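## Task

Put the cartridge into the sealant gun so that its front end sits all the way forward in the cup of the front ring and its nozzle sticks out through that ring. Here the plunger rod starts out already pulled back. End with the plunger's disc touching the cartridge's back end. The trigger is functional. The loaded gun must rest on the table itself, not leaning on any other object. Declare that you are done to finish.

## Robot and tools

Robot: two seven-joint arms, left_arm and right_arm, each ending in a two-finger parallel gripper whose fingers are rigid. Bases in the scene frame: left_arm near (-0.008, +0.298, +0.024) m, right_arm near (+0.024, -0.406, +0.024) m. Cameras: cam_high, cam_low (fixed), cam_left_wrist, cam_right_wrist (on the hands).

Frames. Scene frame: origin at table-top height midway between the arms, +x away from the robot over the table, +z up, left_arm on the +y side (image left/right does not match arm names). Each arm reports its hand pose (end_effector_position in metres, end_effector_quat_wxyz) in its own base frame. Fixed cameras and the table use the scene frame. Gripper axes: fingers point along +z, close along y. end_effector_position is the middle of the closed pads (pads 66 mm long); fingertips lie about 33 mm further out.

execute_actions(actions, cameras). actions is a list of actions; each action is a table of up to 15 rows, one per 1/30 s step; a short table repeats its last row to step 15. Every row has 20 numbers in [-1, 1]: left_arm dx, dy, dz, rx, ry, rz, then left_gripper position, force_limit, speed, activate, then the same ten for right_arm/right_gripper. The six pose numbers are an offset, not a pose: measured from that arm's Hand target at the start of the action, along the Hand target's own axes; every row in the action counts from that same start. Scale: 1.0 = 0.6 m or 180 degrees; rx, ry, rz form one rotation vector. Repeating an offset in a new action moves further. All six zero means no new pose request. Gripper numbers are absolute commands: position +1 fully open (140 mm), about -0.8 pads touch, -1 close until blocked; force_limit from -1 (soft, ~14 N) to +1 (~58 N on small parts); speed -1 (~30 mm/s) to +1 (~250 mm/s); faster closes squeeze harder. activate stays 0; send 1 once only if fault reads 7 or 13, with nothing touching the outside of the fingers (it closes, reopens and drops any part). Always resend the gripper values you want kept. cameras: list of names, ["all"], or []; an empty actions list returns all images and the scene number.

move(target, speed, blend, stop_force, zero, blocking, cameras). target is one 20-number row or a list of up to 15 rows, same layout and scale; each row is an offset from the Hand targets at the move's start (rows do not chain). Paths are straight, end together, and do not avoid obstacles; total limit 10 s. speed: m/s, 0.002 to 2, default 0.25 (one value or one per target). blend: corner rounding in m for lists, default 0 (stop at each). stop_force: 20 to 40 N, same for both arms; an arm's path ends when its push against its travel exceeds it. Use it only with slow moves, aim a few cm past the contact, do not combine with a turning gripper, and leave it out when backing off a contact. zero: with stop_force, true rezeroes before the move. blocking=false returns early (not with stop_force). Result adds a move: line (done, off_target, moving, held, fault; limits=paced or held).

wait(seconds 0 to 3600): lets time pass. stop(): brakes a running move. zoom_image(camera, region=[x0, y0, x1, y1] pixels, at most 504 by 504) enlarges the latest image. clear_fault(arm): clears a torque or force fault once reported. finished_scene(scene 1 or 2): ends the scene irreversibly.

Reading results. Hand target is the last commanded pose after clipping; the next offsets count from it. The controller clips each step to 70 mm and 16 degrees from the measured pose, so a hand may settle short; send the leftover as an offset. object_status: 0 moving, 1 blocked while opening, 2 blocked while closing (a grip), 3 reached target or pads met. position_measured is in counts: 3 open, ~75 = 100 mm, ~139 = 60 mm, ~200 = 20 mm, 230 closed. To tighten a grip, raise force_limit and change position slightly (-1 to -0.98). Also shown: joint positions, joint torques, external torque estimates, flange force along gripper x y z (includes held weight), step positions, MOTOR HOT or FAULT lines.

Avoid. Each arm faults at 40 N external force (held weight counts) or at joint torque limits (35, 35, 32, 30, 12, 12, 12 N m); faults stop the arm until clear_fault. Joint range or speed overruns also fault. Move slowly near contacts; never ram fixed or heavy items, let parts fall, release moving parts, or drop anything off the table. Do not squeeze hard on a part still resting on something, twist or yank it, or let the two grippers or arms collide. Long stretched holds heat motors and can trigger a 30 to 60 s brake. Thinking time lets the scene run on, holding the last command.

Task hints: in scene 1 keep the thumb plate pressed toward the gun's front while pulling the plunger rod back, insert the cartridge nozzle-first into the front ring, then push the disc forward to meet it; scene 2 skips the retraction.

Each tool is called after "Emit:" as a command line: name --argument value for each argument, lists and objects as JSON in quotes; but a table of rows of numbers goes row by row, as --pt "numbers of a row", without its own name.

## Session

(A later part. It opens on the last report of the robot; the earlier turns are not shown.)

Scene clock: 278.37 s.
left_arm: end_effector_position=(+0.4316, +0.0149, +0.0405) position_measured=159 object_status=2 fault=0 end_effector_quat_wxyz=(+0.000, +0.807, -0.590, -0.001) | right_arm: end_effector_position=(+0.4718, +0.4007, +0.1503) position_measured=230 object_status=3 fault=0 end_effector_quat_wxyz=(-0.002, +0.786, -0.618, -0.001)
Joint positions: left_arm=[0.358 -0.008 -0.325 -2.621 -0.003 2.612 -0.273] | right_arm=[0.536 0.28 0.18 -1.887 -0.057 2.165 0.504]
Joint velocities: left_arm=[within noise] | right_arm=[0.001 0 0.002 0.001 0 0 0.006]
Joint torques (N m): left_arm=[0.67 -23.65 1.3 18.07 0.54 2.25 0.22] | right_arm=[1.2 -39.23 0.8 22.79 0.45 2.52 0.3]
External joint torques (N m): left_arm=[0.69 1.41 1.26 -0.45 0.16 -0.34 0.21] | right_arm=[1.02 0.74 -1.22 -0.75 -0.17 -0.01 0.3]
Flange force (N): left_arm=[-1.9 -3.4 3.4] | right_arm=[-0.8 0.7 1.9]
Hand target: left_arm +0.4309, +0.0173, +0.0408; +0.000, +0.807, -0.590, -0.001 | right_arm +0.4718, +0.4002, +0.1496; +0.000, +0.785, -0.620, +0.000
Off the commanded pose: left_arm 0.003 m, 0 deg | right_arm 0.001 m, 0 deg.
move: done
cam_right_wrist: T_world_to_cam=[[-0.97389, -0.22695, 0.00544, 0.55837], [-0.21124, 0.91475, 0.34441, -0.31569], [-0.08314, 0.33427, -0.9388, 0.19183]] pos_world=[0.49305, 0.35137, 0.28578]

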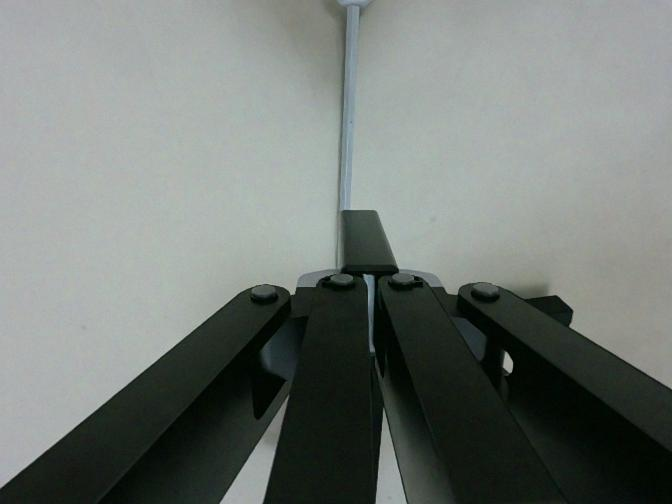

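Emit:
move --target '[0,0,0,0,0,0,0,0,-1,0,0,0,0,0,0,0,-1,-0.6,-1,0]'

Emit:
move --target '[0.02,0,-0.2,0,0,0,0,0,-1,0,0,0,0,0,0,0,-1,-0.6,-1,0]' --speed 0.2 --cameras '["all"]'

Emit:
zoom_image --camera "cam_high" --region '[350, 150, 480, 260]'

Emit:
zoom_image --camera "cam_low" --region '[270, 290, 400, 410]'

Scene clock: 283.17 s.
left_arm: end_effector_position=(+0.4308, +0.0161, +0.0403) position_measured=129 object_status=0 fault=0 end_effector_quat_wxyz=(+0.001, +0.808, -0.590, -0.002) | right_arm: end_effector_position=(+0.4718, +0.4007, +0.1503) position_measured=230 object_status=3 fault=0 end_effector_quat_wxyz=(-0.002, +0.785, -0.619, -0.001)
Joint positions: left_arm=[0.36 -0.008 -0.324 -2.623 -0.003 2.611 -0.271] | right_arm=[0.536 0.28 0.18 -1.887 -0.057 2.165 0.506]
Joint torques (N m): left_arm=[-0.16 -23.18 0.5 18.85 0.38 2.57 0.14] | right_arm=[1.1 -39.13 1.12 22.77 0.38 2.53 0.27]
External joint torques (N m): left_arm=[-0.23 1.77 0.36 0.44 0 -0.01 0.14] | right_arm=[1.11 0.86 -0.73 -0.8 -0.24 0 0.27]
Flange force (N): left_arm=[1.1 -5.8 4.7] | right_arm=[-1.1 0.8 2.1]
Hand target: left_arm +0.4309, +0.0173, +0.0408; +0.000, +0.807, -0.590, -0.001 | right_arm +0.4718, +0.4002, +0.1496; +0.000, +0.785, -0.620, +0.000
Off the commanded pose: left_arm 0.001 m, 0 deg | right_arm 0.001 m, 0 deg.
move: done

Scene clock: 284.70 s.
left_arm: end_effector_position=(+0.4354, +0.0060, +0.1599) position_measured=129 object_status=3 fault=0 end_effector_quat_wxyz=(-0.001, +0.808, -0.589, -0.002) | right_arm: end_effector_position=(+0.4718, +0.4007, +0.1503) position_measured=230 object_status=3 fault=0 end_effector_quat_wxyz=(-0.002, +0.785, -0.619, -0.001)
Joint positions: left_arm=[0.327 -0.27 -0.312 -2.518 -0.101 2.256 -0.221] | right_arm=[0.536 0.28 0.18 -1.887 -0.057 2.165 0.506]
Joint velocities: left_arm=[0 0 0 0 -0.002 -0.004 0.003] | right_arm=[within noise]
Joint torques (N m): left_arm=[-1.22 -18.91 2.5 23.39 0.3 2.34 0.05] | right_arm=[1 -39.17 1.03 22.78 0.37 2.53 0.28]
External joint torques (N m): left_arm=[-1.25 1.43 0.48 0.65 -0.28 -0.25 0.05] | right_arm=[0.84 0.91 -0.97 -0.79 -0.25 0 0.28]
Flange force (N): left_arm=[2.0 -5.0 0.4] | right_arm=[-0.8 0.5 2.2]
Hand target: left_arm +0.4349, +0.0057, +0.1608; +0.000, +0.807, -0.590, -0.001 | right_arm +0.4718, +0.4002, +0.1496; +0.000, +0.785, -0.620, +0.000
Off the commanded pose: left_arm 0.001 m, 0 deg | right_arm 0.001 m, 0 deg.
move: done
cam_left_wrist: T_world_to_cam=[[-0.95645, -0.29106, 0.02231, 0.42169], [-0.26641, 0.90157, 0.34088, 0.05886], [-0.11933, 0.32009, -0.93984, 0.34048]] pos_world=[0.45964, -0.03932, 0.29053]
cam_right_wrist: T_world_to_cam=[[-0.97437, -0.2249, 0.00567, 0.55762], [-0.20924, 0.91524, 0.34432, -0.31686], [-0.08263, 0.3343, -0.93884, 0.19156]] pos_world=[0.49285, 0.35137, 0.28578]

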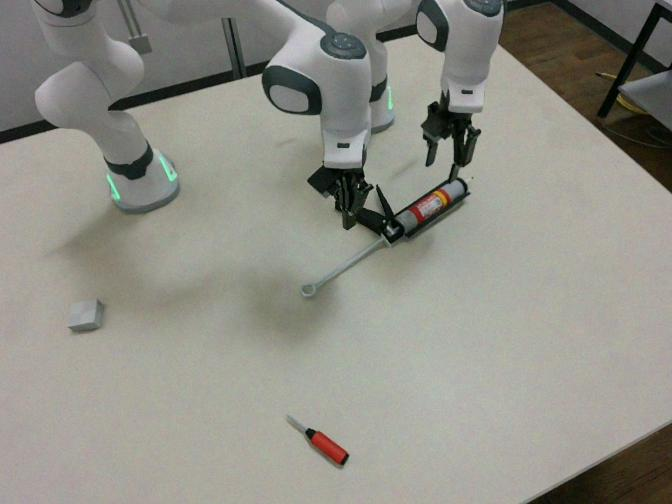

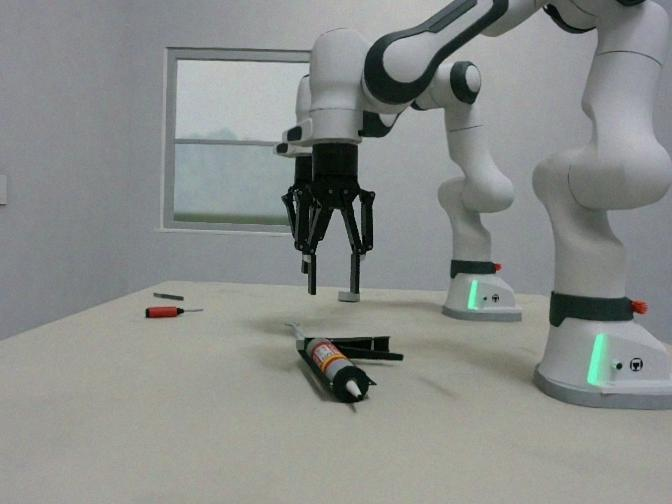

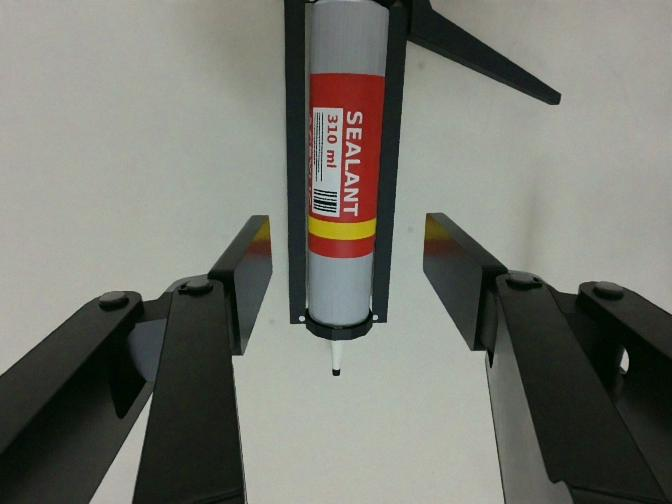

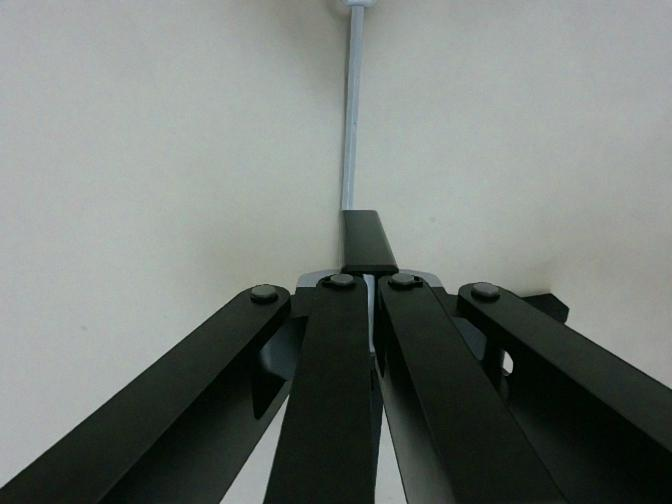

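Scaled by 3.877 from the camera's image (finer frame: 960x720).

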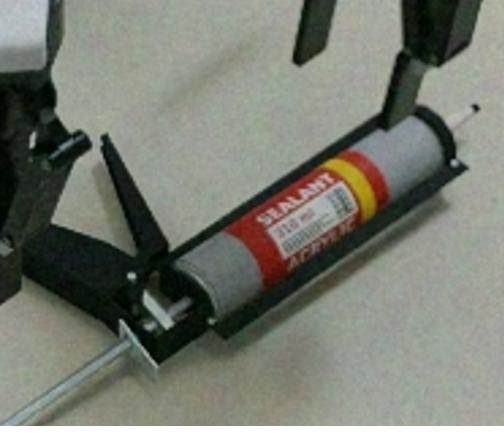

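Scaled by 3.877 from the camera's image (finer frame: 960x720).

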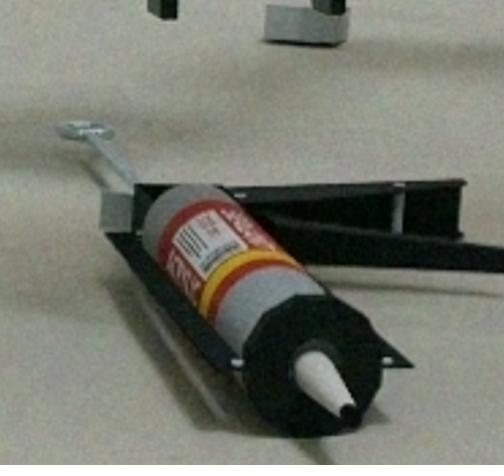

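Emit:
move --target '[0,0,0,0,0,0,1,0,-1,0,0.35,0,-0.1,0,0,0,-1,-0.6,-1,0]' --speed 0.3

Emit:
move --target '[0.1929,0.144,0.04,0,0,-0.5,1,0,-1,0,0,0,0,0,0,0,-1,-0.6,-1,0]' --speed 0.5 --cameras '["cam_left_wrist","cam_high"]'

Scene clock: 295.60 s.
left_arm: end_effector_position=(+0.4352, +0.0059, +0.1599) position_measured=3 object_status=0 fault=0 end_effector_quat_wxyz=(-0.001, +0.808, -0.589, -0.002) | right_arm: end_effector_position=(+0.5214, +0.1954, +0.2094) position_measured=230 object_status=3 fault=0 end_effector_quat_wxyz=(+0.000, +0.784, -0.621, +0.001)
Joint positions: left_arm=[0.327 -0.27 -0.312 -2.518 -0.102 2.256 -0.22] | right_arm=[0.309 0.036 0.051 -2.052 -0.005 2.09 0.132]
Joint torques (N m): left_arm=[-1.06 -18.88 2.38 23.4 0.3 2.35 0.1] | right_arm=[0.82 -33.11 -0.64 22.73 0.9 2.57 -0.07]
External joint torques (N m): left_arm=[-0.95 1.46 0.49 0.67 -0.28 -0.23 0.1] | right_arm=[0.87 -0.23 -0.68 -1.24 0.26 0.03 -0.07]
Flange force (N): left_arm=[1.7 -5.3 0.5] | right_arm=[0.6 5.2 1.7]
Hand target: left_arm +0.4349, +0.0057, +0.1608; +0.000, +0.807, -0.590, -0.001 | right_arm +0.5204, +0.1959, +0.2095; +0.000, +0.785, -0.620, +0.000
Off the commanded pose: left_arm 0.001 m, 0 deg | right_arm 0.001 m, 0 deg.
move: done

Scene clock: 299.17 s.
left_arm: end_effector_position=(+0.3879, -0.1299, +0.1364) position_measured=3 object_status=3 fault=0 end_effector_quat_wxyz=(-0.001, +0.989, +0.151, -0.001) | right_arm: end_effector_position=(+0.5214, +0.1954, +0.2094) position_measured=230 object_status=3 fault=0 end_effector_quat_wxyz=(+0.000, +0.784, -0.621, +0.001)
Joint positions: left_arm=[0.757 -0.603 -1.078 -2.588 -0.644 2.164 -1.711] | right_arm=[0.309 0.036 0.051 -2.052 -0.005 2.09 0.131]
Joint velocities: left_arm=[-0.001 -0.001 -0.001 0 0.001 0 -0.006] | right_arm=[within noise]
Joint torques (N m): left_arm=[-0.25 -0.99 11.82 20.57 0.47 2.42 -0.16] | right_arm=[0.77 -33.09 -0.63 22.71 0.88 2.56 -0.08]
External joint torques (N m): left_arm=[-0.17 0.19 -0.5 1.33 -0.26 -0.2 -0.16] | right_arm=[0.67 0.02 -0.81 -1.38 0.24 0 -0.08]
Flange force (N): left_arm=[3.1 3.8 -0.6] | right_arm=[0.9 4.9 2.1]
Hand target: left_arm +0.3877, -0.1308, +0.1367; -0.001, +0.988, +0.154, -0.001 | right_arm +0.5204, +0.1959, +0.2095; +0.000, +0.785, -0.620, +0.000
Off the commanded pose: left_arm 0.001 m, 0 deg | right_arm 0.001 m, 0 deg.
move: done; limits=paced
cam_left_wrist: T_world_to_cam=[[0.28313, -0.95888, 0.01964, -0.2299], [-0.90443, -0.26013, 0.33816, 0.27363], [-0.31914, -0.1135, -0.94088, 0.37745]] pos_world=[0.43303, -0.10643, 0.26712]
Images, in order (width x height): cam_high 672x504, cam_left_wrist 672x504.

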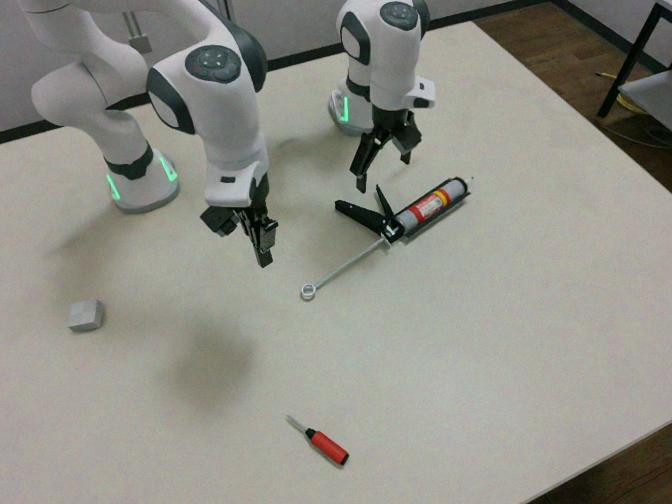

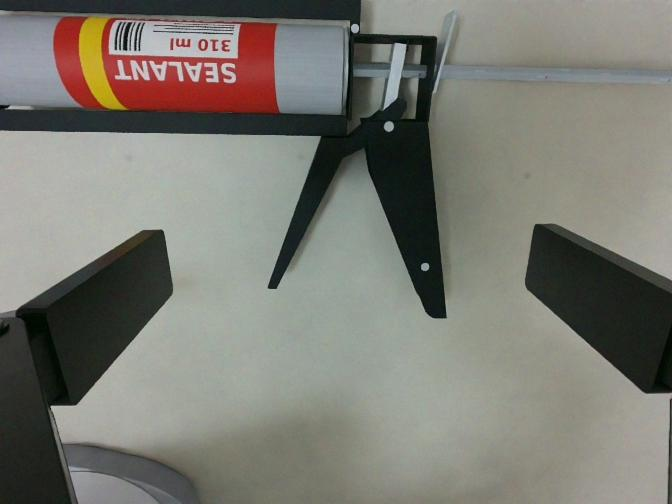

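Emit:
move --pt "-0.0022 0.0348 0 0 0 0 1 0 -1 0 0 0 0 0 0 0 -1 -0.6 -1 0" --pt "-0.0022 0.0348 0.208 0 0 0 1 0 -1 0 0 0 0 0 0 0 -1 -0.6 -1 0" --blend '[0.01,0]' --speed 0.15 --cameras '["cam_left_wrist","cam_low"]'

Scene clock: 309.13 s.
left_arm: end_effector_position=(+0.3906, -0.1500, +0.0114) position_measured=3 object_status=3 fault=0 end_effector_quat_wxyz=(-0.002, +0.988, +0.156, -0.003) | right_arm: end_effector_position=(+0.5214, +0.1954, +0.2094) position_measured=230 object_status=3 fault=0 end_effector_quat_wxyz=(+0.000, +0.784, -0.621, +0.001)
Joint positions: left_arm=[1.291 -0.381 -1.772 -2.617 -0.732 2.562 -1.733] | right_arm=[0.309 0.036 0.051 -2.052 -0.005 2.09 0.131]
Joint velocities: left_arm=[0.001 -0.001 -0.002 0 0.001 0.006 0.005] | right_arm=[within noise]
Joint torques (N m): left_arm=[-0.31 9.38 8.77 16.2 0.51 2.94 0.08] | right_arm=[0.81 -33.15 -0.65 22.72 0.88 2.55 -0.04]
External joint torques (N m): left_arm=[-0.31 0.06 -0.59 1.24 0.03 0.32 0.08] | right_arm=[0.68 -0.04 -0.86 -1.38 0.23 0 -0.04]
Flange force (N): left_arm=[0.0 0.0 0.0] | right_arm=[0.9 5.1 2.0]
Hand target: left_arm +0.3924, -0.1509, +0.0119; -0.001, +0.988, +0.154, -0.001 | right_arm +0.5204, +0.1959, +0.2095; +0.000, +0.785, -0.620, +0.000
Off the commanded pose: left_arm 0.002 m, 0 deg | right_arm 0.001 m, 0 deg.
move: done
cam_left_wrist: T_world_to_cam=[[0.29343, -0.95582, 0.01735, -0.25107], [-0.89959, -0.26994, 0.34333, 0.30974], [-0.32348, -0.11635, -0.93905, 0.25966]] pos_world=[0.43631, -0.12616, 0.14184]
Images, in order (width x height): cam_low 672x504, cam_left_wrist 672x504.

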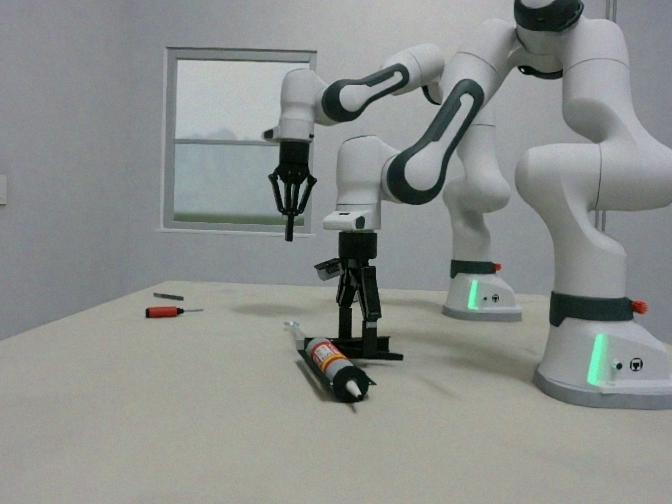

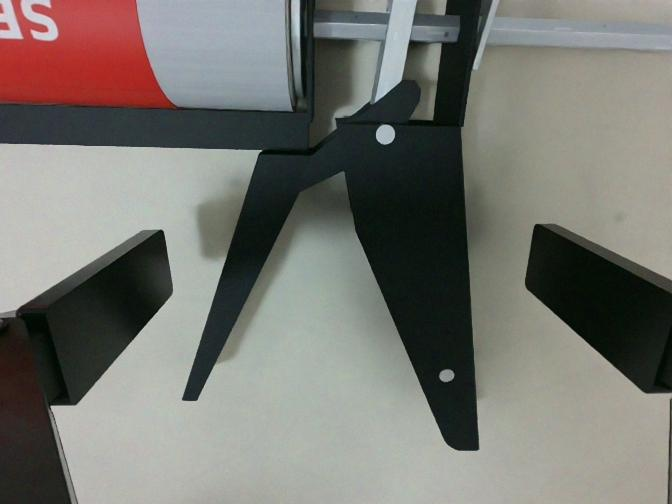

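Emit:
execute_actions --actions '[[[0,0,0,0,0,0,0.3,-0.3,-0.8,0,0,0,0,0,0,0,-1,-0.6,-1,0]],[[0,0,0,0,0,0,0.3,-0.3,-0.8,0,0,0,0,0,0,0,-1,-0.6,-1,0]],[[0,0,0,0,0,0,-0.2,-0.3,-0.8,0,0,0,0,0,0,0,-1,-0.6,-1,0]],[[0,0,0,0,0,0,-0.2,-0.3,-0.8,0,0,0,0,0,0,0,-1,-0.6,-1,0]],[[0,0,0,0,0,0,-0.2,-0.3,-0.8,0,0,0,0,0,0,0,-1,-0.6,-1,0]]]' --cameras '["cam_left_wrist"]'

Emit:
execute_actions --actions '[[[0,0,0,0,0,0,0.5,-0.3,-0.8,0,0,0,0,0,0,0,-1,-0.6,-1,0]],[[0,0,0,0,0,0,0.5,-0.3,-0.8,0,0,0,0,0,0,0,-1,-0.6,-1,0]]]' --cameras '["cam_left_wrist"]'

Scene clock: 316.73 s.
left_arm: end_effector_position=(+0.3951, -0.1563, +0.0143) position_measured=119 object_status=2 fault=0 end_effector_quat_wxyz=(+0.003, +0.988, +0.155, +0.000) | right_arm: end_effector_position=(+0.5214, +0.1954, +0.2094) position_measured=230 object_status=3 fault=0 end_effector_quat_wxyz=(+0.000, +0.784, -0.621, +0.001)
Joint positions: left_arm=[1.291 -0.377 -1.773 -2.607 -0.734 2.563 -1.734] | right_arm=[0.309 0.036 0.051 -2.052 -0.005 2.09 0.131]
Joint torques (N m): left_arm=[0.73 7 8.63 10.76 1.52 2.89 0.26] | right_arm=[0.81 -33.09 -0.59 22.68 0.89 2.56 -0.08]
External joint torques (N m): left_arm=[0.74 -2.45 -0.69 -4.39 1.03 0.27 0.26] | right_arm=[0.76 0.03 -0.73 -1.44 0.24 0 -0.08]
External joint torques at the end of the 1st action: left_arm=[-0.23 0.05 -0.4 1.09 0.01 0.24 0.13] | right_arm=[0.67 -0.16 -0.82 -1.31 0.23 0.01 -0.11]
External joint torques at the end of the 2nd action: left_arm=[-1.06 0.64 -0.41 1.9 -0.32 0.35 0.15] | right_arm=[0.63 -0.01 -0.81 -1.37 0.26 0.01 -0.13]
External joint torques at the end of the 3rd action: left_arm=[0.61 -2.61 -0.61 -4.65 0.97 0.22 0.22] | right_arm=[0.68 0.07 -0.83 -1.46 0.26 0 -0.05]
External joint torques at the end of the 4th action: left_arm=[0.64 -2.45 -0.69 -4.39 1.02 0.26 0.24] | right_arm=[0.71 0.08 -0.89 -1.33 0.23 0.01 -0.06]
Flange force (N): left_arm=[0.0 0.0 0.0] | right_arm=[0.7 5.2 2.2]
Flange force at the end of the 1st action (N): left_arm=[0.0 0.0 0.0] | right_arm=[1.0 5.2 1.9]
Flange force at the end of the 2nd action (N): left_arm=[0.0 0.0 0.0] | right_arm=[1.0 5.0 2.1]
Flange force at the end of the 3rd action (N): left_arm=[0.0 0.0 0.0] | right_arm=[0.9 5.1 2.3]
Flange force at the end of the 4th action (N): left_arm=[0.0 0.0 0.0] | right_arm=[0.8 4.6 2.1]
Hand target: left_arm +0.3924, -0.1509, +0.0119; -0.001, +0.988, +0.154, -0.001 | right_arm +0.5204, +0.1959, +0.2095; +0.000, +0.785, -0.620, +0.000
Off the commanded pose: left_arm 0.007 m, 1 deg | right_arm 0.001 m, 0 deg.
Step readings (end_effector_position of left_arm | right_arm; steps 1 to 15: 1st action; 16 to 30: 2nd action; 31 to 45: 3rd action; 46 to 60: 4th action; 61 to 75: 5th action):
0: (+0.3908, -0.1499, +0.0114) | (+0.5214, +0.1954, +0.2094)
1: (+0.3908, -0.1499, +0.0114) | (+0.5214, +0.1954, +0.2094)
2: (+0.3908, -0.1499, +0.0114) | (+0.5214, +0.1954, +0.2094)
4: (+0.3908, -0.1499, +0.0114) | (+0.5214, +0.1954, +0.2094)
8: (+0.3908, -0.1499, +0.0114) | (+0.5214, +0.1954, +0.2094)
15: (+0.3908, -0.1499, +0.0114) | (+0.5214, +0.1954, +0.2094)
16: (+0.3908, -0.1499, +0.0114) | (+0.5214, +0.1954, +0.2094)
17: (+0.3908, -0.1499, +0.0114) | (+0.5214, +0.1954, +0.2094)
19: (+0.3908, -0.1499, +0.0114) | (+0.5214, +0.1954, +0.2094)
23: (+0.3909, -0.1499, +0.0114) | (+0.5214, +0.1954, +0.2094)
30: (+0.3910, -0.1495, +0.0114) | (+0.5214, +0.1954, +0.2094)
31: (+0.3913, -0.1499, +0.0115) | (+0.5214, +0.1954, +0.2094)
32: (+0.3916, -0.1507, +0.0118) | (+0.5214, +0.1954, +0.2094)
34: (+0.3922, -0.1521, +0.0122) | (+0.5214, +0.1954, +0.2094)
38: (+0.3933, -0.1538, +0.0130) | (+0.5214, +0.1954, +0.2094)
45: (+0.3949, -0.1560, +0.0141) | (+0.5214, +0.1954, +0.2094)
46: (+0.3950, -0.1561, +0.0142) | (+0.5214, +0.1954, +0.2094)
47: (+0.3950, -0.1562, +0.0143) | (+0.5214, +0.1954, +0.2094)
49: (+0.3951, -0.1563, +0.0143) | (+0.5214, +0.1954, +0.2094)
53: (+0.3951, -0.1563, +0.0143) | (+0.5214, +0.1954, +0.2094)
60: (+0.3951, -0.1563, +0.0143) | (+0.5214, +0.1954, +0.2094)
61: (+0.3951, -0.1563, +0.0143) | (+0.5214, +0.1954, +0.2094)
62: (+0.3951, -0.1563, +0.0143) | (+0.5214, +0.1954, +0.2094)
64: (+0.3951, -0.1563, +0.0143) | (+0.5214, +0.1954, +0.2094)
68: (+0.3951, -0.1563, +0.0143) | (+0.5214, +0.1954, +0.2094)
75: (+0.3951, -0.1563, +0.0143) | (+0.5214, +0.1954, +0.2094)
cam_left_wrist: T_world_to_cam=[[0.29112, -0.95625, 0.0288, -0.25785], [-0.90289, -0.26467, 0.33875, 0.31326], [-0.3163, -0.12462, -0.94044, 0.25903]] pos_world=[0.43983, -0.13138, 0.14491]

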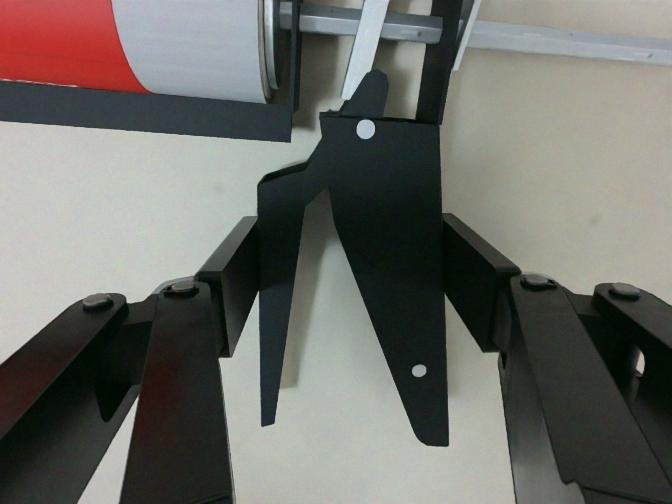

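Scene clock: 317.93 s.
left_arm: end_effector_position=(+0.3924, -0.1522, +0.0123) position_measured=66 object_status=3 fault=0 end_effector_quat_wxyz=(+0.001, +0.988, +0.156, -0.002) | right_arm: end_effector_position=(+0.5214, +0.1954, +0.2094) position_measured=230 object_status=3 fault=0 end_effector_quat_wxyz=(+0.000, +0.784, -0.621, +0.001)
Joint positions: left_arm=[1.293 -0.378 -1.773 -2.614 -0.734 2.565 -1.732] | right_arm=[0.309 0.036 0.051 -2.052 -0.005 2.09 0.131]
Joint torques (N m): left_arm=[-0.48 9.04 9.17 15.37 0.66 2.67 0.09] | right_arm=[0.82 -33.09 -0.63 22.68 0.9 2.55 -0.07]
External joint torques (N m): left_arm=[-0.58 -0.37 -0.24 0.35 0.18 0.04 0.09] | right_arm=[0.64 -0.24 -0.9 -1.28 0.25 0.01 -0.07]
External joint torques at the end of the 1st action: left_arm=[-0.38 -0.23 -0.13 0.33 0.25 0.05 0.07] | right_arm=[0.81 0.02 -0.66 -1.48 0.25 -0.03 -0.05]
Flange force (N): left_arm=[0.0 0.0 0.0] | right_arm=[1.0 5.3 1.7]
Flange force at the end of the 1st action (N): left_arm=[0.0 0.0 0.0] | right_arm=[0.6 5.3 2.2]
Hand target: left_arm +0.3924, -0.1509, +0.0119; -0.001, +0.988, +0.154, -0.001 | right_arm +0.5204, +0.1959, +0.2095; +0.000, +0.785, -0.620, +0.000
Off the commanded pose: left_arm 0.001 m, 0 deg | right_arm 0.001 m, 0 deg.
Step readings (end_effector_position of left_arm | right_arm; steps 1 to 15: 1st action; 16 to 30: 2nd action):
0: (+0.3951, -0.1563, +0.0143) | (+0.5214, +0.1954, +0.2094)
1: (+0.3951, -0.1563, +0.0143) | (+0.5214, +0.1954, +0.2094)
2: (+0.3951, -0.1563, +0.0143) | (+0.5214, +0.1954, +0.2094)
4: (+0.3945, -0.1551, +0.0137) | (+0.5214, +0.1954, +0.2094)
8: (+0.3928, -0.1527, +0.0125) | (+0.5214, +0.1954, +0.2094)
15: (+0.3924, -0.1522, +0.0123) | (+0.5214, +0.1954, +0.2094)
16: (+0.3924, -0.1522, +0.0123) | (+0.5214, +0.1954, +0.2094)
17: (+0.3924, -0.1522, +0.0123) | (+0.5214, +0.1954, +0.2094)
19: (+0.3924, -0.1522, +0.0123) | (+0.5214, +0.1954, +0.2094)
23: (+0.3924, -0.1522, +0.0123) | (+0.5214, +0.1954, +0.2094)
30: (+0.3924, -0.1522, +0.0123) | (+0.5214, +0.1954, +0.2094)
cam_left_wrist: T_world_to_cam=[[0.29295, -0.95585, 0.02306, -0.25362], [-0.90099, -0.2679, 0.34125, 0.31132], [-0.32, -0.12075, -0.93969, 0.25882]] pos_world=[0.43762, -0.12777, 0.14283]

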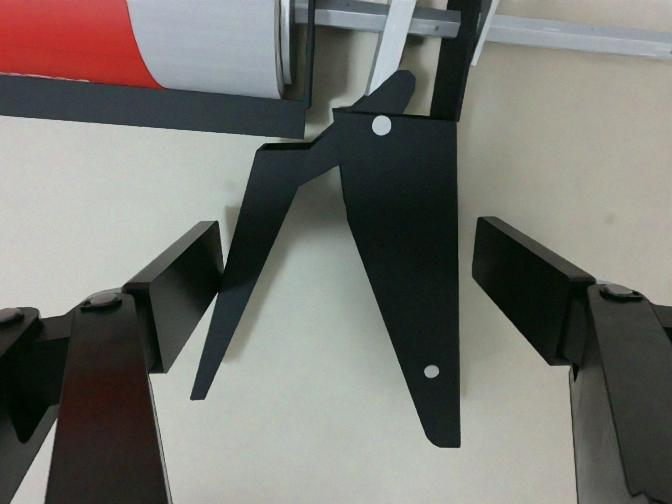

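Emit:
execute_actions --actions '[[[0,0,0,0,0,0,-0.2,-0.2,-0.8,0,0,0,0,0,0,0,-1,-0.6,-1,0]],[[0,0,0,0,0,0,-0.2,-0.2,-0.8,0,0,0,0,0,0,0,-1,-0.6,-1,0]],[[0,0,0,0,0,0,-0.2,-0.2,-0.8,0,0,0,0,0,0,0,-1,-0.6,-1,0]]]' --cameras '["cam_left_wrist"]'

Emit:
execute_actions --actions '[[[0,0,0,0,0,0,0.5,-0.3,-0.8,0,0,0,0,0,0,0,-1,-0.6,-1,0]],[[0,0,0,0,0,0,0.5,-0.3,-0.8,0,0,0,0,0,0,0,-1,-0.6,-1,0]]]' --cameras '["cam_left_wrist","cam_low","cam_high"]'

Emit:
zoom_image --camera "cam_high" --region '[370, 150, 500, 260]'

Emit:
zoom_image --camera "cam_left_wrist" --region '[200, 0, 400, 160]'

Scene clock: 325.60 s.
left_arm: end_effector_position=(+0.3953, -0.1557, +0.0142) position_measured=117 object_status=2 fault=0 end_effector_quat_wxyz=(+0.003, +0.988, +0.155, +0.000) | right_arm: end_effector_position=(+0.5214, +0.1954, +0.2094) position_measured=230 object_status=3 fault=0 end_effector_quat_wxyz=(+0.000, +0.784, -0.621, +0.001)
Joint positions: left_arm=[1.291 -0.377 -1.773 -2.607 -0.734 2.565 -1.733] | right_arm=[0.309 0.036 0.051 -2.052 -0.005 2.09 0.131]
Joint torques (N m): left_arm=[0.69 7.17 8.51 11.67 1.43 2.97 0.23] | right_arm=[0.86 -33.08 -0.64 22.72 0.89 2.56 -0.1]
External joint torques (N m): left_arm=[0.71 -2.2 -0.79 -3.44 0.94 0.35 0.23] | right_arm=[0.89 0.05 -0.7 -1.4 0.25 -0.01 -0.1]
External joint torques at the end of the 1st action: left_arm=[0.17 -1.93 0.12 -1.81 0.62 0.63 0.12] | right_arm=[0.86 0.05 -0.71 -1.32 0.24 -0.03 -0.07]
External joint torques at the end of the 2nd action: left_arm=[0.65 -2.32 -0.83 -3.49 0.93 0.33 0.17] | right_arm=[0.82 0.04 -0.69 -1.43 0.25 0 -0.03]
Flange force (N): left_arm=[0.0 0.0 0.0] | right_arm=[0.6 5.0 2.1]
Flange force at the end of the 1st action (N): left_arm=[0.0 0.0 0.0] | right_arm=[0.5 4.7 2.0]
Flange force at the end of the 2nd action (N): left_arm=[0.0 0.0 0.0] | right_arm=[0.6 5.1 2.2]
Hand target: left_arm +0.3924, -0.1509, +0.0119; -0.001, +0.988, +0.154, -0.001 | right_arm +0.5204, +0.1959, +0.2095; +0.000, +0.785, -0.620, +0.000
Off the commanded pose: left_arm 0.006 m, 1 deg | right_arm 0.001 m, 0 deg.
Step readings (end_effector_position of left_arm | right_arm; steps 1 to 15: 1st action; 16 to 30: 2nd action; 31 to 45: 3rd action):
0: (+0.3924, -0.1522, +0.0123) | (+0.5214, +0.1954, +0.2094)
1: (+0.3924, -0.1522, +0.0123) | (+0.5214, +0.1954, +0.2094)
2: (+0.3923, -0.1521, +0.0122) | (+0.5214, +0.1954, +0.2094)
4: (+0.3921, -0.1518, +0.0121) | (+0.5214, +0.1954, +0.2094)
8: (+0.3918, -0.1509, +0.0118) | (+0.5214, +0.1954, +0.2094)
15: (+0.3924, -0.1516, +0.0122) | (+0.5214, +0.1954, +0.2094)
16: (+0.3928, -0.1522, +0.0125) | (+0.5214, +0.1954, +0.2094)
17: (+0.3933, -0.1529, +0.0128) | (+0.5214, +0.1954, +0.2094)
19: (+0.3943, -0.1545, +0.0136) | (+0.5214, +0.1954, +0.2094)
23: (+0.3953, -0.1558, +0.0142) | (+0.5214, +0.1954, +0.2094)
30: (+0.3953, -0.1557, +0.0142) | (+0.5214, +0.1954, +0.2094)
31: (+0.3953, -0.1557, +0.0142) | (+0.5214, +0.1954, +0.2094)
32: (+0.3953, -0.1557, +0.0142) | (+0.5214, +0.1954, +0.2094)
34: (+0.3953, -0.1557, +0.0142) | (+0.5214, +0.1954, +0.2094)
38: (+0.3953, -0.1557, +0.0142) | (+0.5214, +0.1954, +0.2094)
45: (+0.3953, -0.1557, +0.0142) | (+0.5214, +0.1954, +0.2094)
cam_left_wrist: T_world_to_cam=[[0.29062, -0.95642, 0.02831, -0.25713], [-0.90333, -0.26449, 0.33771, 0.31385], [-0.3155, -0.12372, -0.94083, 0.25894]] pos_world=[0.43994, -0.13088, 0.14491]

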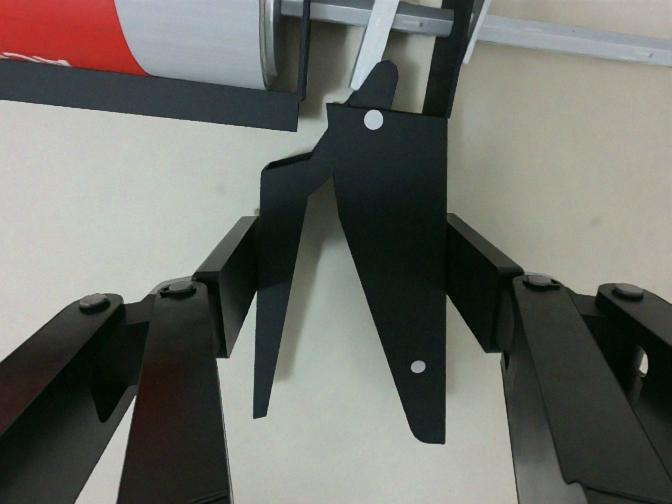

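Scene clock: 326.80 s.
left_arm: end_effector_position=(+0.3927, -0.1521, +0.0124) position_measured=66 object_status=3 fault=0 end_effector_quat_wxyz=(+0.001, +0.988, +0.156, -0.002) | right_arm: end_effector_position=(+0.5214, +0.1954, +0.2094) position_measured=230 object_status=3 fault=0 end_effector_quat_wxyz=(+0.000, +0.784, -0.621, +0.001)
Joint positions: left_arm=[1.293 -0.378 -1.773 -2.614 -0.733 2.566 -1.732] | right_arm=[0.309 0.036 0.051 -2.052 -0.005 2.09 0.131]
Joint torques (N m): left_arm=[-0.43 9.07 9.17 15.33 0.71 2.54 0.15] | right_arm=[0.84 -33.15 -0.62 22.71 0.87 2.58 -0.02]
External joint torques (N m): left_arm=[-0.41 -0.25 -0.1 0.33 0.23 -0.07 0.15] | right_arm=[0.93 -0.13 -0.61 -1.33 0.23 0.03 -0.03]
External joint torques at the end of the 1st action: left_arm=[-0.45 -0.21 -0.11 0.35 0.26 -0.06 0.13] | right_arm=[0.76 0.03 -0.86 -1.34 0.23 0.02 -0.03]
Flange force (N): left_arm=[0.0 0.0 0.0] | right_arm=[0.4 5.3 2.0]
Flange force at the end of the 1st action (N): left_arm=[0.0 0.0 0.0] | right_arm=[0.7 4.8 2.1]
Hand target: left_arm +0.3924, -0.1509, +0.0119; -0.001, +0.988, +0.154, -0.001 | right_arm +0.5204, +0.1959, +0.2095; +0.000, +0.785, -0.620, +0.000
Off the commanded pose: left_arm 0.001 m, 0 deg | right_arm 0.001 m, 0 deg.
Step readings (end_effector_position of left_arm | right_arm; steps 1 to 15: 1st action; 16 to 30: 2nd action):
0: (+0.3953, -0.1557, +0.0142) | (+0.5214, +0.1954, +0.2094)
1: (+0.3953, -0.1557, +0.0142) | (+0.5214, +0.1954, +0.2094)
2: (+0.3953, -0.1557, +0.0142) | (+0.5214, +0.1954, +0.2094)
4: (+0.3947, -0.1546, +0.0137) | (+0.5214, +0.1954, +0.2094)
8: (+0.3930, -0.1525, +0.0126) | (+0.5214, +0.1954, +0.2094)
15: (+0.3927, -0.1521, +0.0124) | (+0.5214, +0.1954, +0.2094)
16: (+0.3927, -0.1521, +0.0124) | (+0.5214, +0.1954, +0.2094)
17: (+0.3927, -0.1521, +0.0124) | (+0.5214, +0.1954, +0.2094)
19: (+0.3927, -0.1521, +0.0124) | (+0.5214, +0.1954, +0.2094)
23: (+0.3927, -0.1521, +0.0124) | (+0.5214, +0.1954, +0.2094)
30: (+0.3927, -0.1521, +0.0124) | (+0.5214, +0.1954, +0.2094)
cam_left_wrist: T_world_to_cam=[[0.29312, -0.95579, 0.02324, -0.25369], [-0.90122, -0.26811, 0.34048, 0.31168], [-0.31919, -0.12074, -0.93997, 0.25868]] pos_world=[0.43782, -0.12767, 0.14292]
Images, in order (width x height): cam_high 672x504, cam_low 672x504, cam_left_wrist 672x504.

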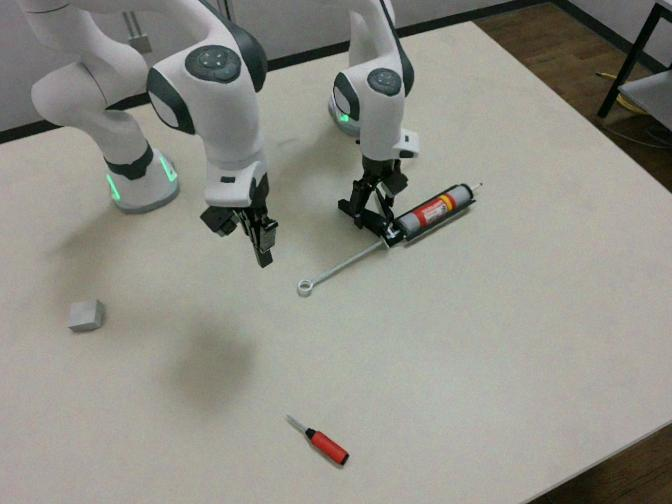

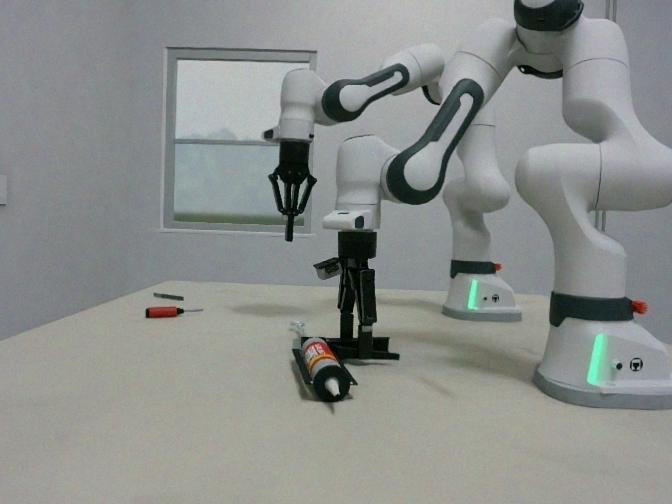

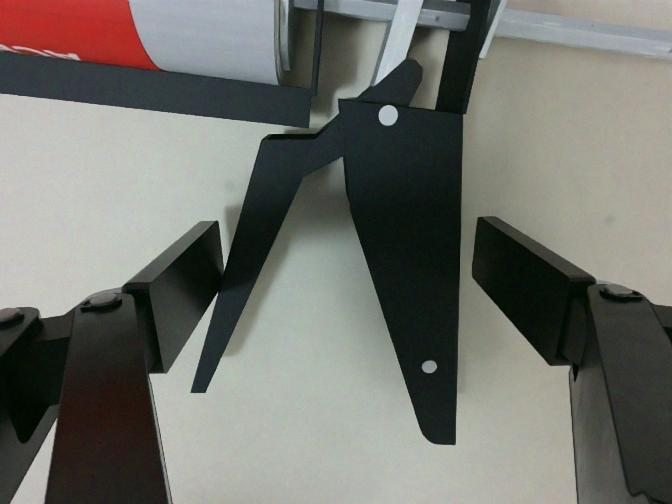

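Scaled by 3.877 from the camera's image (finer frame: 960x720).

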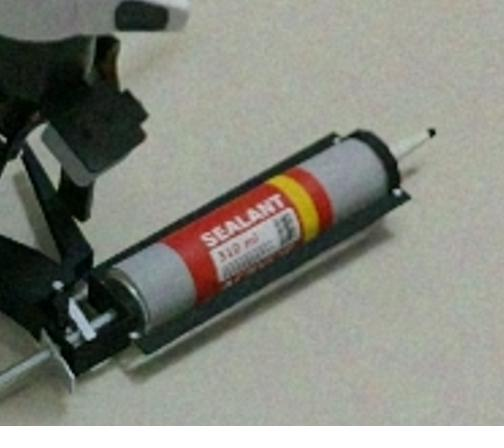

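Scaled by 2.520 from the camera's image (finer frame: 960x720).

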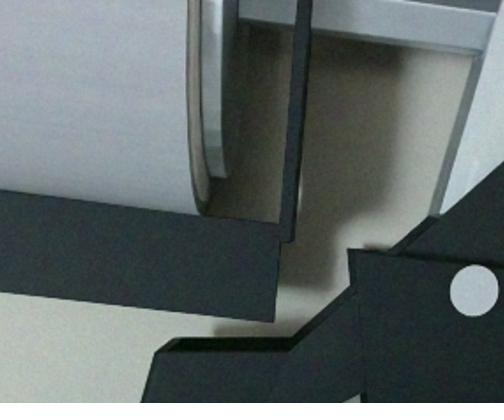

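Emit:
execute_actions --actions '[[[0,0,0,0,0,0,-0.2,-0.2,-0.8,0,0,0,0,0,0,0,-1,-0.6,-1,0]],[[0,0,0,0,0,0,-0.2,-0.2,-0.8,0,0,0,0,0,0,0,-1,-0.6,-1,0]],[[0,0,0,0,0,0,-0.2,-0.2,-0.8,0,0,0,0,0,0,0,-1,-0.6,-1,0]]]'

Emit:
execute_actions --actions '[[[0,0,0,0,0,0,0.5,-0.3,-0.8,0,0,0,0,0,0,0,-1,-0.6,-1,0]],[[0,0,0,0,0,0,0.5,-0.3,-0.8,0,0,0,0,0,0,0,-1,-0.6,-1,0]]]' --cameras '["cam_left_wrist","cam_low","cam_high"]'

Emit:
zoom_image --camera "cam_high" --region '[370, 150, 500, 260]'

Emit:
zoom_image --camera "cam_left_wrist" --region '[200, 0, 400, 160]'

Scene clock: 334.80 s.
left_arm: end_effector_position=(+0.3923, -0.1507, +0.0120) position_measured=90 object_status=2 fault=0 end_effector_quat_wxyz=(+0.000, +0.988, +0.157, -0.002) | right_arm: end_effector_position=(+0.5214, +0.1954, +0.2094) position_measured=230 object_status=3 fault=0 end_effector_quat_wxyz=(+0.000, +0.784, -0.621, +0.001)
Joint positions: left_arm=[1.294 -0.379 -1.773 -2.615 -0.732 2.566 -1.732] | right_arm=[0.309 0.036 0.051 -2.052 -0.005 2.09 0.131]
Joint torques (N m): left_arm=[-0.72 8.51 8.22 15.16 0.88 3.23 0.12] | right_arm=[0.78 -33.04 -0.67 22.75 0.88 2.56 -0.06]
External joint torques (N m): left_arm=[-0.78 -0.88 -1.15 0.14 0.41 0.61 0.12] | right_arm=[0.8 -0.01 -0.74 -1.31 0.24 0.01 -0.06]
External joint torques at the end of the 1st action: left_arm=[-0.73 -0.84 -1.19 0.13 0.45 0.61 0.19] | right_arm=[0.65 0 -0.8 -1.42 0.25 -0.02 -0.06]
External joint torques at the end of the 2nd action: left_arm=[-0.69 -0.8 -1.05 0.08 0.4 0.63 0.12] | right_arm=[0.7 -0.03 -0.8 -1.35 0.25 0.01 -0.13]
Flange force (N): left_arm=[0.0 0.0 0.0] | right_arm=[0.6 4.8 2.0]
Flange force at the end of the 1st action (N): left_arm=[0.0 0.0 0.0] | right_arm=[0.9 5.1 2.1]
Flange force at the end of the 2nd action (N): left_arm=[0.0 0.0 0.0] | right_arm=[0.9 5.0 2.0]
Hand target: left_arm +0.3924, -0.1509, +0.0119; -0.001, +0.988, +0.154, -0.001 | right_arm +0.5204, +0.1959, +0.2095; +0.000, +0.785, -0.620, +0.000
Off the commanded pose: left_arm 0.000 m, 0 deg | right_arm 0.001 m, 0 deg.
Step readings (end_effector_position of left_arm | right_arm; steps 1 to 15: 1st action; 16 to 30: 2nd action; 31 to 45: 3rd action):
0: (+0.3927, -0.1521, +0.0124) | (+0.5214, +0.1954, +0.2094)
1: (+0.3927, -0.1521, +0.0124) | (+0.5214, +0.1954, +0.2094)
2: (+0.3926, -0.1520, +0.0123) | (+0.5214, +0.1954, +0.2094)
4: (+0.3924, -0.1516, +0.0122) | (+0.5214, +0.1954, +0.2094)
8: (+0.3922, -0.1504, +0.0119) | (+0.5214, +0.1954, +0.2094)
15: (+0.3923, -0.1507, +0.0120) | (+0.5214, +0.1954, +0.2094)
16: (+0.3923, -0.1507, +0.0120) | (+0.5214, +0.1954, +0.2094)
17: (+0.3923, -0.1507, +0.0120) | (+0.5214, +0.1954, +0.2094)
19: (+0.3923, -0.1507, +0.0120) | (+0.5214, +0.1954, +0.2094)
23: (+0.3923, -0.1507, +0.0120) | (+0.5214, +0.1954, +0.2094)
30: (+0.3923, -0.1507, +0.0120) | (+0.5214, +0.1954, +0.2094)
31: (+0.3923, -0.1507, +0.0120) | (+0.5214, +0.1954, +0.2094)
32: (+0.3923, -0.1507, +0.0120) | (+0.5214, +0.1954, +0.2094)
34: (+0.3923, -0.1507, +0.0120) | (+0.5214, +0.1954, +0.2094)
38: (+0.3923, -0.1507, +0.0120) | (+0.5214, +0.1954, +0.2094)
45: (+0.3923, -0.1507, +0.0120) | (+0.5214, +0.1954, +0.2094)

Scene clock: 336.00 s.
left_arm: end_effector_position=(+0.3923, -0.1506, +0.0120) position_measured=66 object_status=3 fault=0 end_effector_quat_wxyz=(+0.000, +0.988, +0.157, -0.002) | right_arm: end_effector_position=(+0.5214, +0.1954, +0.2094) position_measured=230 object_status=3 fault=0 end_effector_quat_wxyz=(+0.000, +0.784, -0.621, +0.001)
Joint positions: left_arm=[1.294 -0.379 -1.773 -2.615 -0.732 2.566 -1.732] | right_arm=[0.309 0.036 0.051 -2.052 -0.005 2.09 0.131]
Joint torques (N m): left_arm=[-0.98 9.55 9.09 15.74 0.46 2.61 0.1] | right_arm=[0.82 -33.13 -0.66 22.74 0.87 2.55 -0.1]
External joint torques (N m): left_arm=[-0.92 0.17 -0.18 0.69 -0.02 -0.01 0.1] | right_arm=[0.76 -0.08 -0.81 -1.32 0.23 0 -0.1]
External joint torques at the end of the 1st action: left_arm=[-1.06 0.2 -0.28 0.79 -0.01 -0.03 0.09] | right_arm=[0.96 0.09 -0.67 -1.44 0.26 0 -0.04]
Flange force (N): left_arm=[0.0 0.0 0.0] | right_arm=[0.8 5.0 1.9]
Flange force at the end of the 1st action (N): left_arm=[0.0 0.0 0.0] | right_arm=[0.4 5.0 2.2]
Hand target: left_arm +0.3924, -0.1509, +0.0119; -0.001, +0.988, +0.154, -0.001 | right_arm +0.5204, +0.1959, +0.2095; +0.000, +0.785, -0.620, +0.000
Off the commanded pose: left_arm 0.000 m, 0 deg | right_arm 0.001 m, 0 deg.
Step readings (end_effector_position of left_arm | right_arm; steps 1 to 15: 1st action; 16 to 30: 2nd action):
0: (+0.3923, -0.1507, +0.0120) | (+0.5214, +0.1954, +0.2094)
1: (+0.3923, -0.1507, +0.0120) | (+0.5214, +0.1954, +0.2094)
2: (+0.3923, -0.1507, +0.0120) | (+0.5214, +0.1954, +0.2094)
4: (+0.3923, -0.1506, +0.0120) | (+0.5214, +0.1954, +0.2094)
8: (+0.3923, -0.1506, +0.0120) | (+0.5214, +0.1954, +0.2094)
15: (+0.3923, -0.1506, +0.0120) | (+0.5214, +0.1954, +0.2094)
16: (+0.3923, -0.1506, +0.0120) | (+0.5214, +0.1954, +0.2094)
17: (+0.3923, -0.1506, +0.0120) | (+0.5214, +0.1954, +0.2094)
19: (+0.3923, -0.1506, +0.0120) | (+0.5214, +0.1954, +0.2094)
23: (+0.3923, -0.1506, +0.0120) | (+0.5214, +0.1954, +0.2094)
30: (+0.3923, -0.1506, +0.0120) | (+0.5214, +0.1954, +0.2094)
cam_left_wrist: T_world_to_cam=[[0.29401, -0.95558, 0.02077, -0.25235], [-0.90068, -0.26971, 0.34062, 0.31143], [-0.31989, -0.11885, -0.93997, 0.25891]] pos_world=[0.43752, -0.12637, 0.14253]
Images, in order (width x height): cam_high 672x504, cam_low 672x504, cam_left_wrist 672x504.

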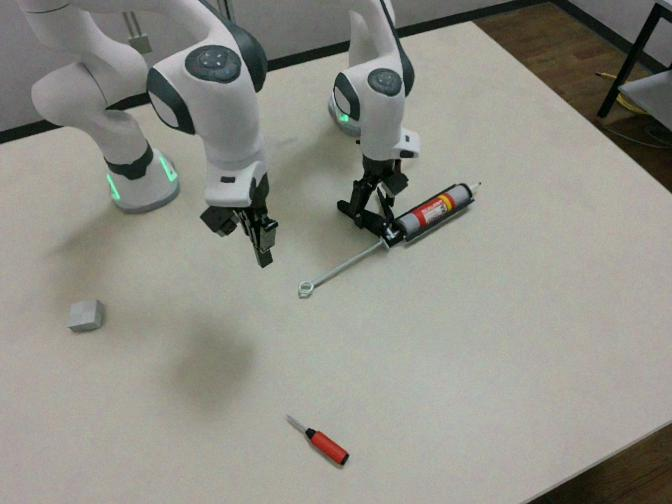

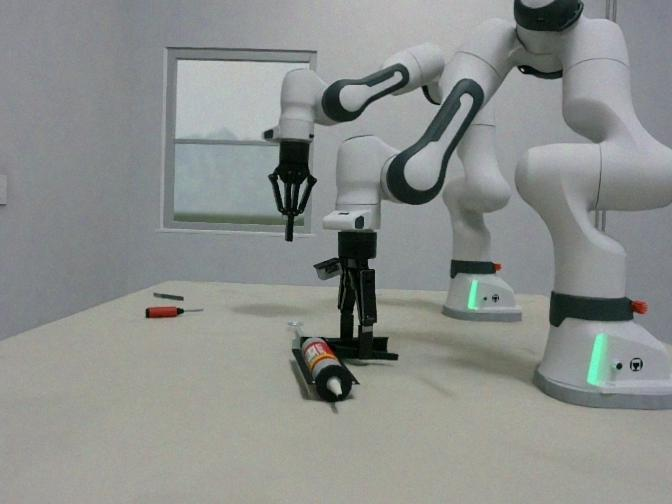

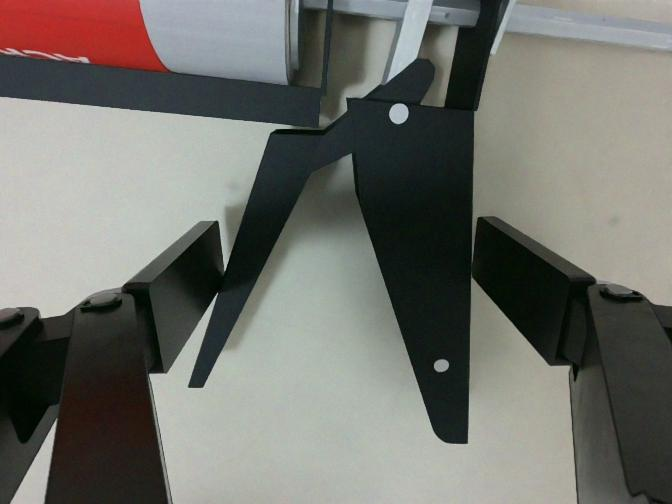

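Scaled by 3.877 from the camera's image (finer frame: 960x720).

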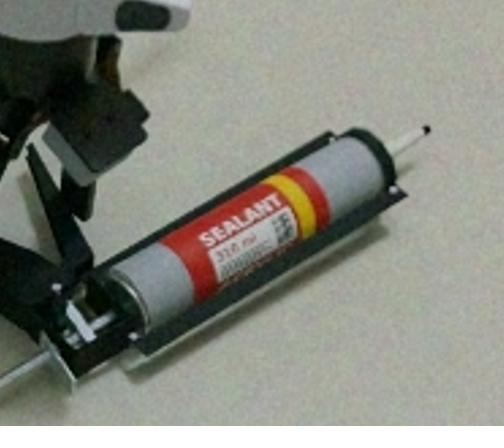

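Scaled by 2.520 from the camera's image (finer frame: 960x720).

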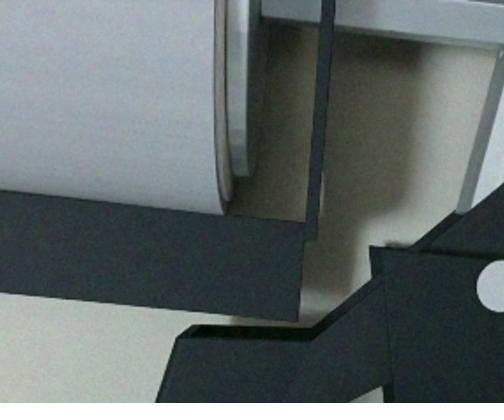

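Emit:
move --target '[0,0,0,0,0,0,1,-0.3,-0.8,0,0,0,0,0,0,0,-1,-0.6,-1,0]'

Emit:
move --target '[0,0,-0.25,0,0,0,1,-0.3,-0.8,0,0,0,0,0,0,0,-1,-0.6,-1,0]' --cameras '["cam_left_wrist","cam_low"]'

Emit:
zoom_image --camera "cam_low" --region '[270, 300, 400, 420]'

Scene clock: 342.20 s.
left_arm: end_effector_position=(+0.3923, -0.1506, +0.0120) position_measured=3 object_status=0 fault=0 end_effector_quat_wxyz=(+0.000, +0.988, +0.157, -0.002) | right_arm: end_effector_position=(+0.5214, +0.1954, +0.2094) position_measured=230 object_status=3 fault=0 end_effector_quat_wxyz=(+0.000, +0.784, -0.621, +0.001)
Joint positions: left_arm=[1.294 -0.379 -1.773 -2.615 -0.732 2.566 -1.732] | right_arm=[0.309 0.036 0.051 -2.052 -0.005 2.09 0.131]
Joint torques (N m): left_arm=[-0.8 9.42 9.15 15.74 0.5 2.63 0.12] | right_arm=[0.82 -33.13 -0.63 22.67 0.89 2.57 -0.08]
External joint torques (N m): left_arm=[-0.85 0.1 -0.2 0.78 0.02 0.01 0.12] | right_arm=[0.8 0.02 -0.73 -1.5 0.25 0 -0.08]
Flange force (N): left_arm=[0.0 0.0 0.0] | right_arm=[0.7 5.4 2.3]
Hand target: left_arm +0.3924, -0.1509, +0.0119; -0.001, +0.988, +0.154, -0.001 | right_arm +0.5204, +0.1959, +0.2095; +0.000, +0.785, -0.620, +0.000
Off the commanded pose: left_arm 0.000 m, 0 deg | right_arm 0.001 m, 0 deg.
move: done

Scene clock: 343.90 s.
left_arm: end_effector_position=(+0.3942, -0.1521, +0.1619) position_measured=3 object_status=3 fault=0 end_effector_quat_wxyz=(+0.000, +0.988, +0.152, +0.000) | right_arm: end_effector_position=(+0.5214, +0.1954, +0.2094) position_measured=230 object_status=3 fault=0 end_effector_quat_wxyz=(+0.000, +0.784, -0.621, +0.001)
Joint positions: left_arm=[0.736 -0.616 -1.061 -2.521 -0.622 2.095 -1.767] | right_arm=[0.309 0.036 0.051 -2.052 -0.005 2.09 0.131]
Joint velocities: left_arm=[0 0.001 0 -0.002 -0.001 -0.003 0] | right_arm=[within noise]
Joint torques (N m): left_arm=[-1.23 -0.72 13.32 20.3 0.92 2.39 -0.16] | right_arm=[0.87 -33.04 -0.68 22.65 0.88 2.56 -0.05]
External joint torques (N m): left_arm=[-1.2 0.19 0.22 0.32 0.15 -0.26 -0.16] | right_arm=[0.84 -0.05 -0.8 -1.4 0.23 0 -0.05]
Flange force (N): left_arm=[-3.3 -0.4 -2.6] | right_arm=[0.7 5.3 2.1]
Hand target: left_arm +0.3928, -0.1511, +0.1619; -0.001, +0.988, +0.154, -0.001 | right_arm +0.5204, +0.1959, +0.2095; +0.000, +0.785, -0.620, +0.000
Off the commanded pose: left_arm 0.002 m, 0 deg | right_arm 0.001 m, 0 deg.
move: done
cam_left_wrist: T_world_to_cam=[[0.28594, -0.95798, 0.02253, -0.25499], [-0.90435, -0.26201, 0.33689, 0.26483], [-0.31683, -0.11671, -0.94127, 0.39966]] pos_world=[0.43904, -0.12824, 0.29271]
Images, in order (width x height): cam_low 672x504, cam_left_wrist 672x504.

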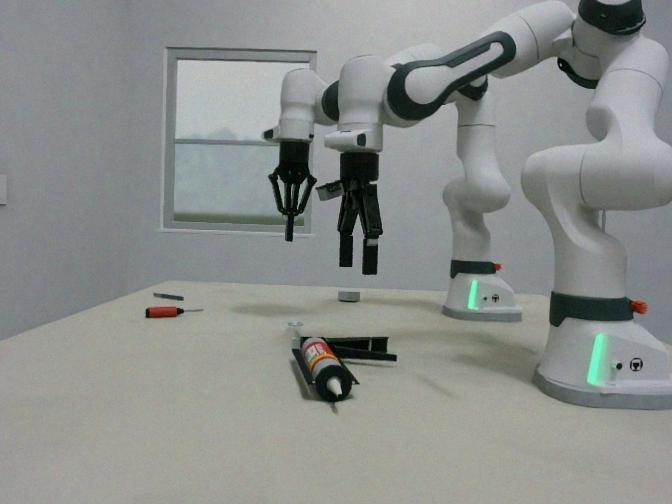

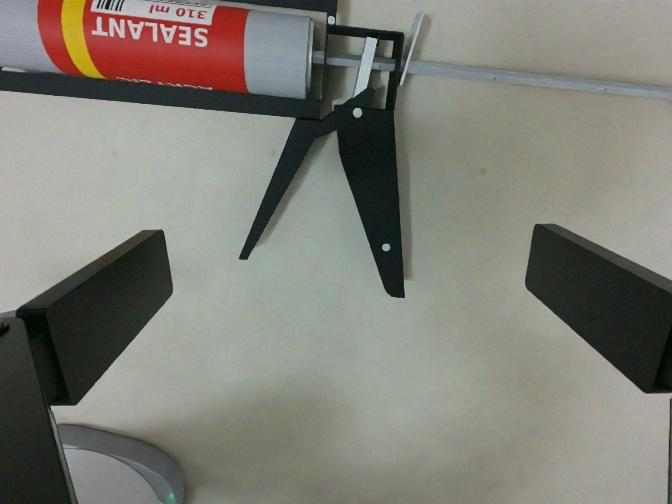

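Scaled by 3.877 from the camera's image (finer frame: 960x720).

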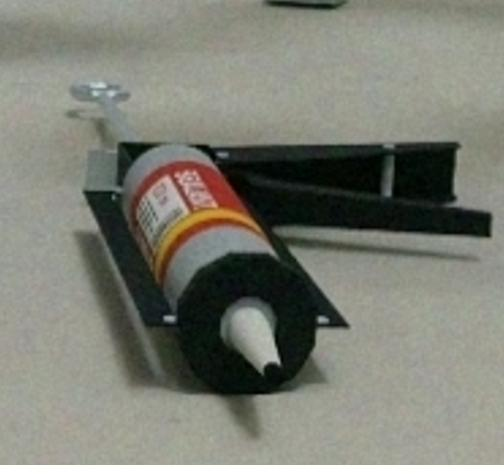

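Front face shows in the hole; seated.

Emit:
finished_scene --scene 2

The scene is finished: the task was done.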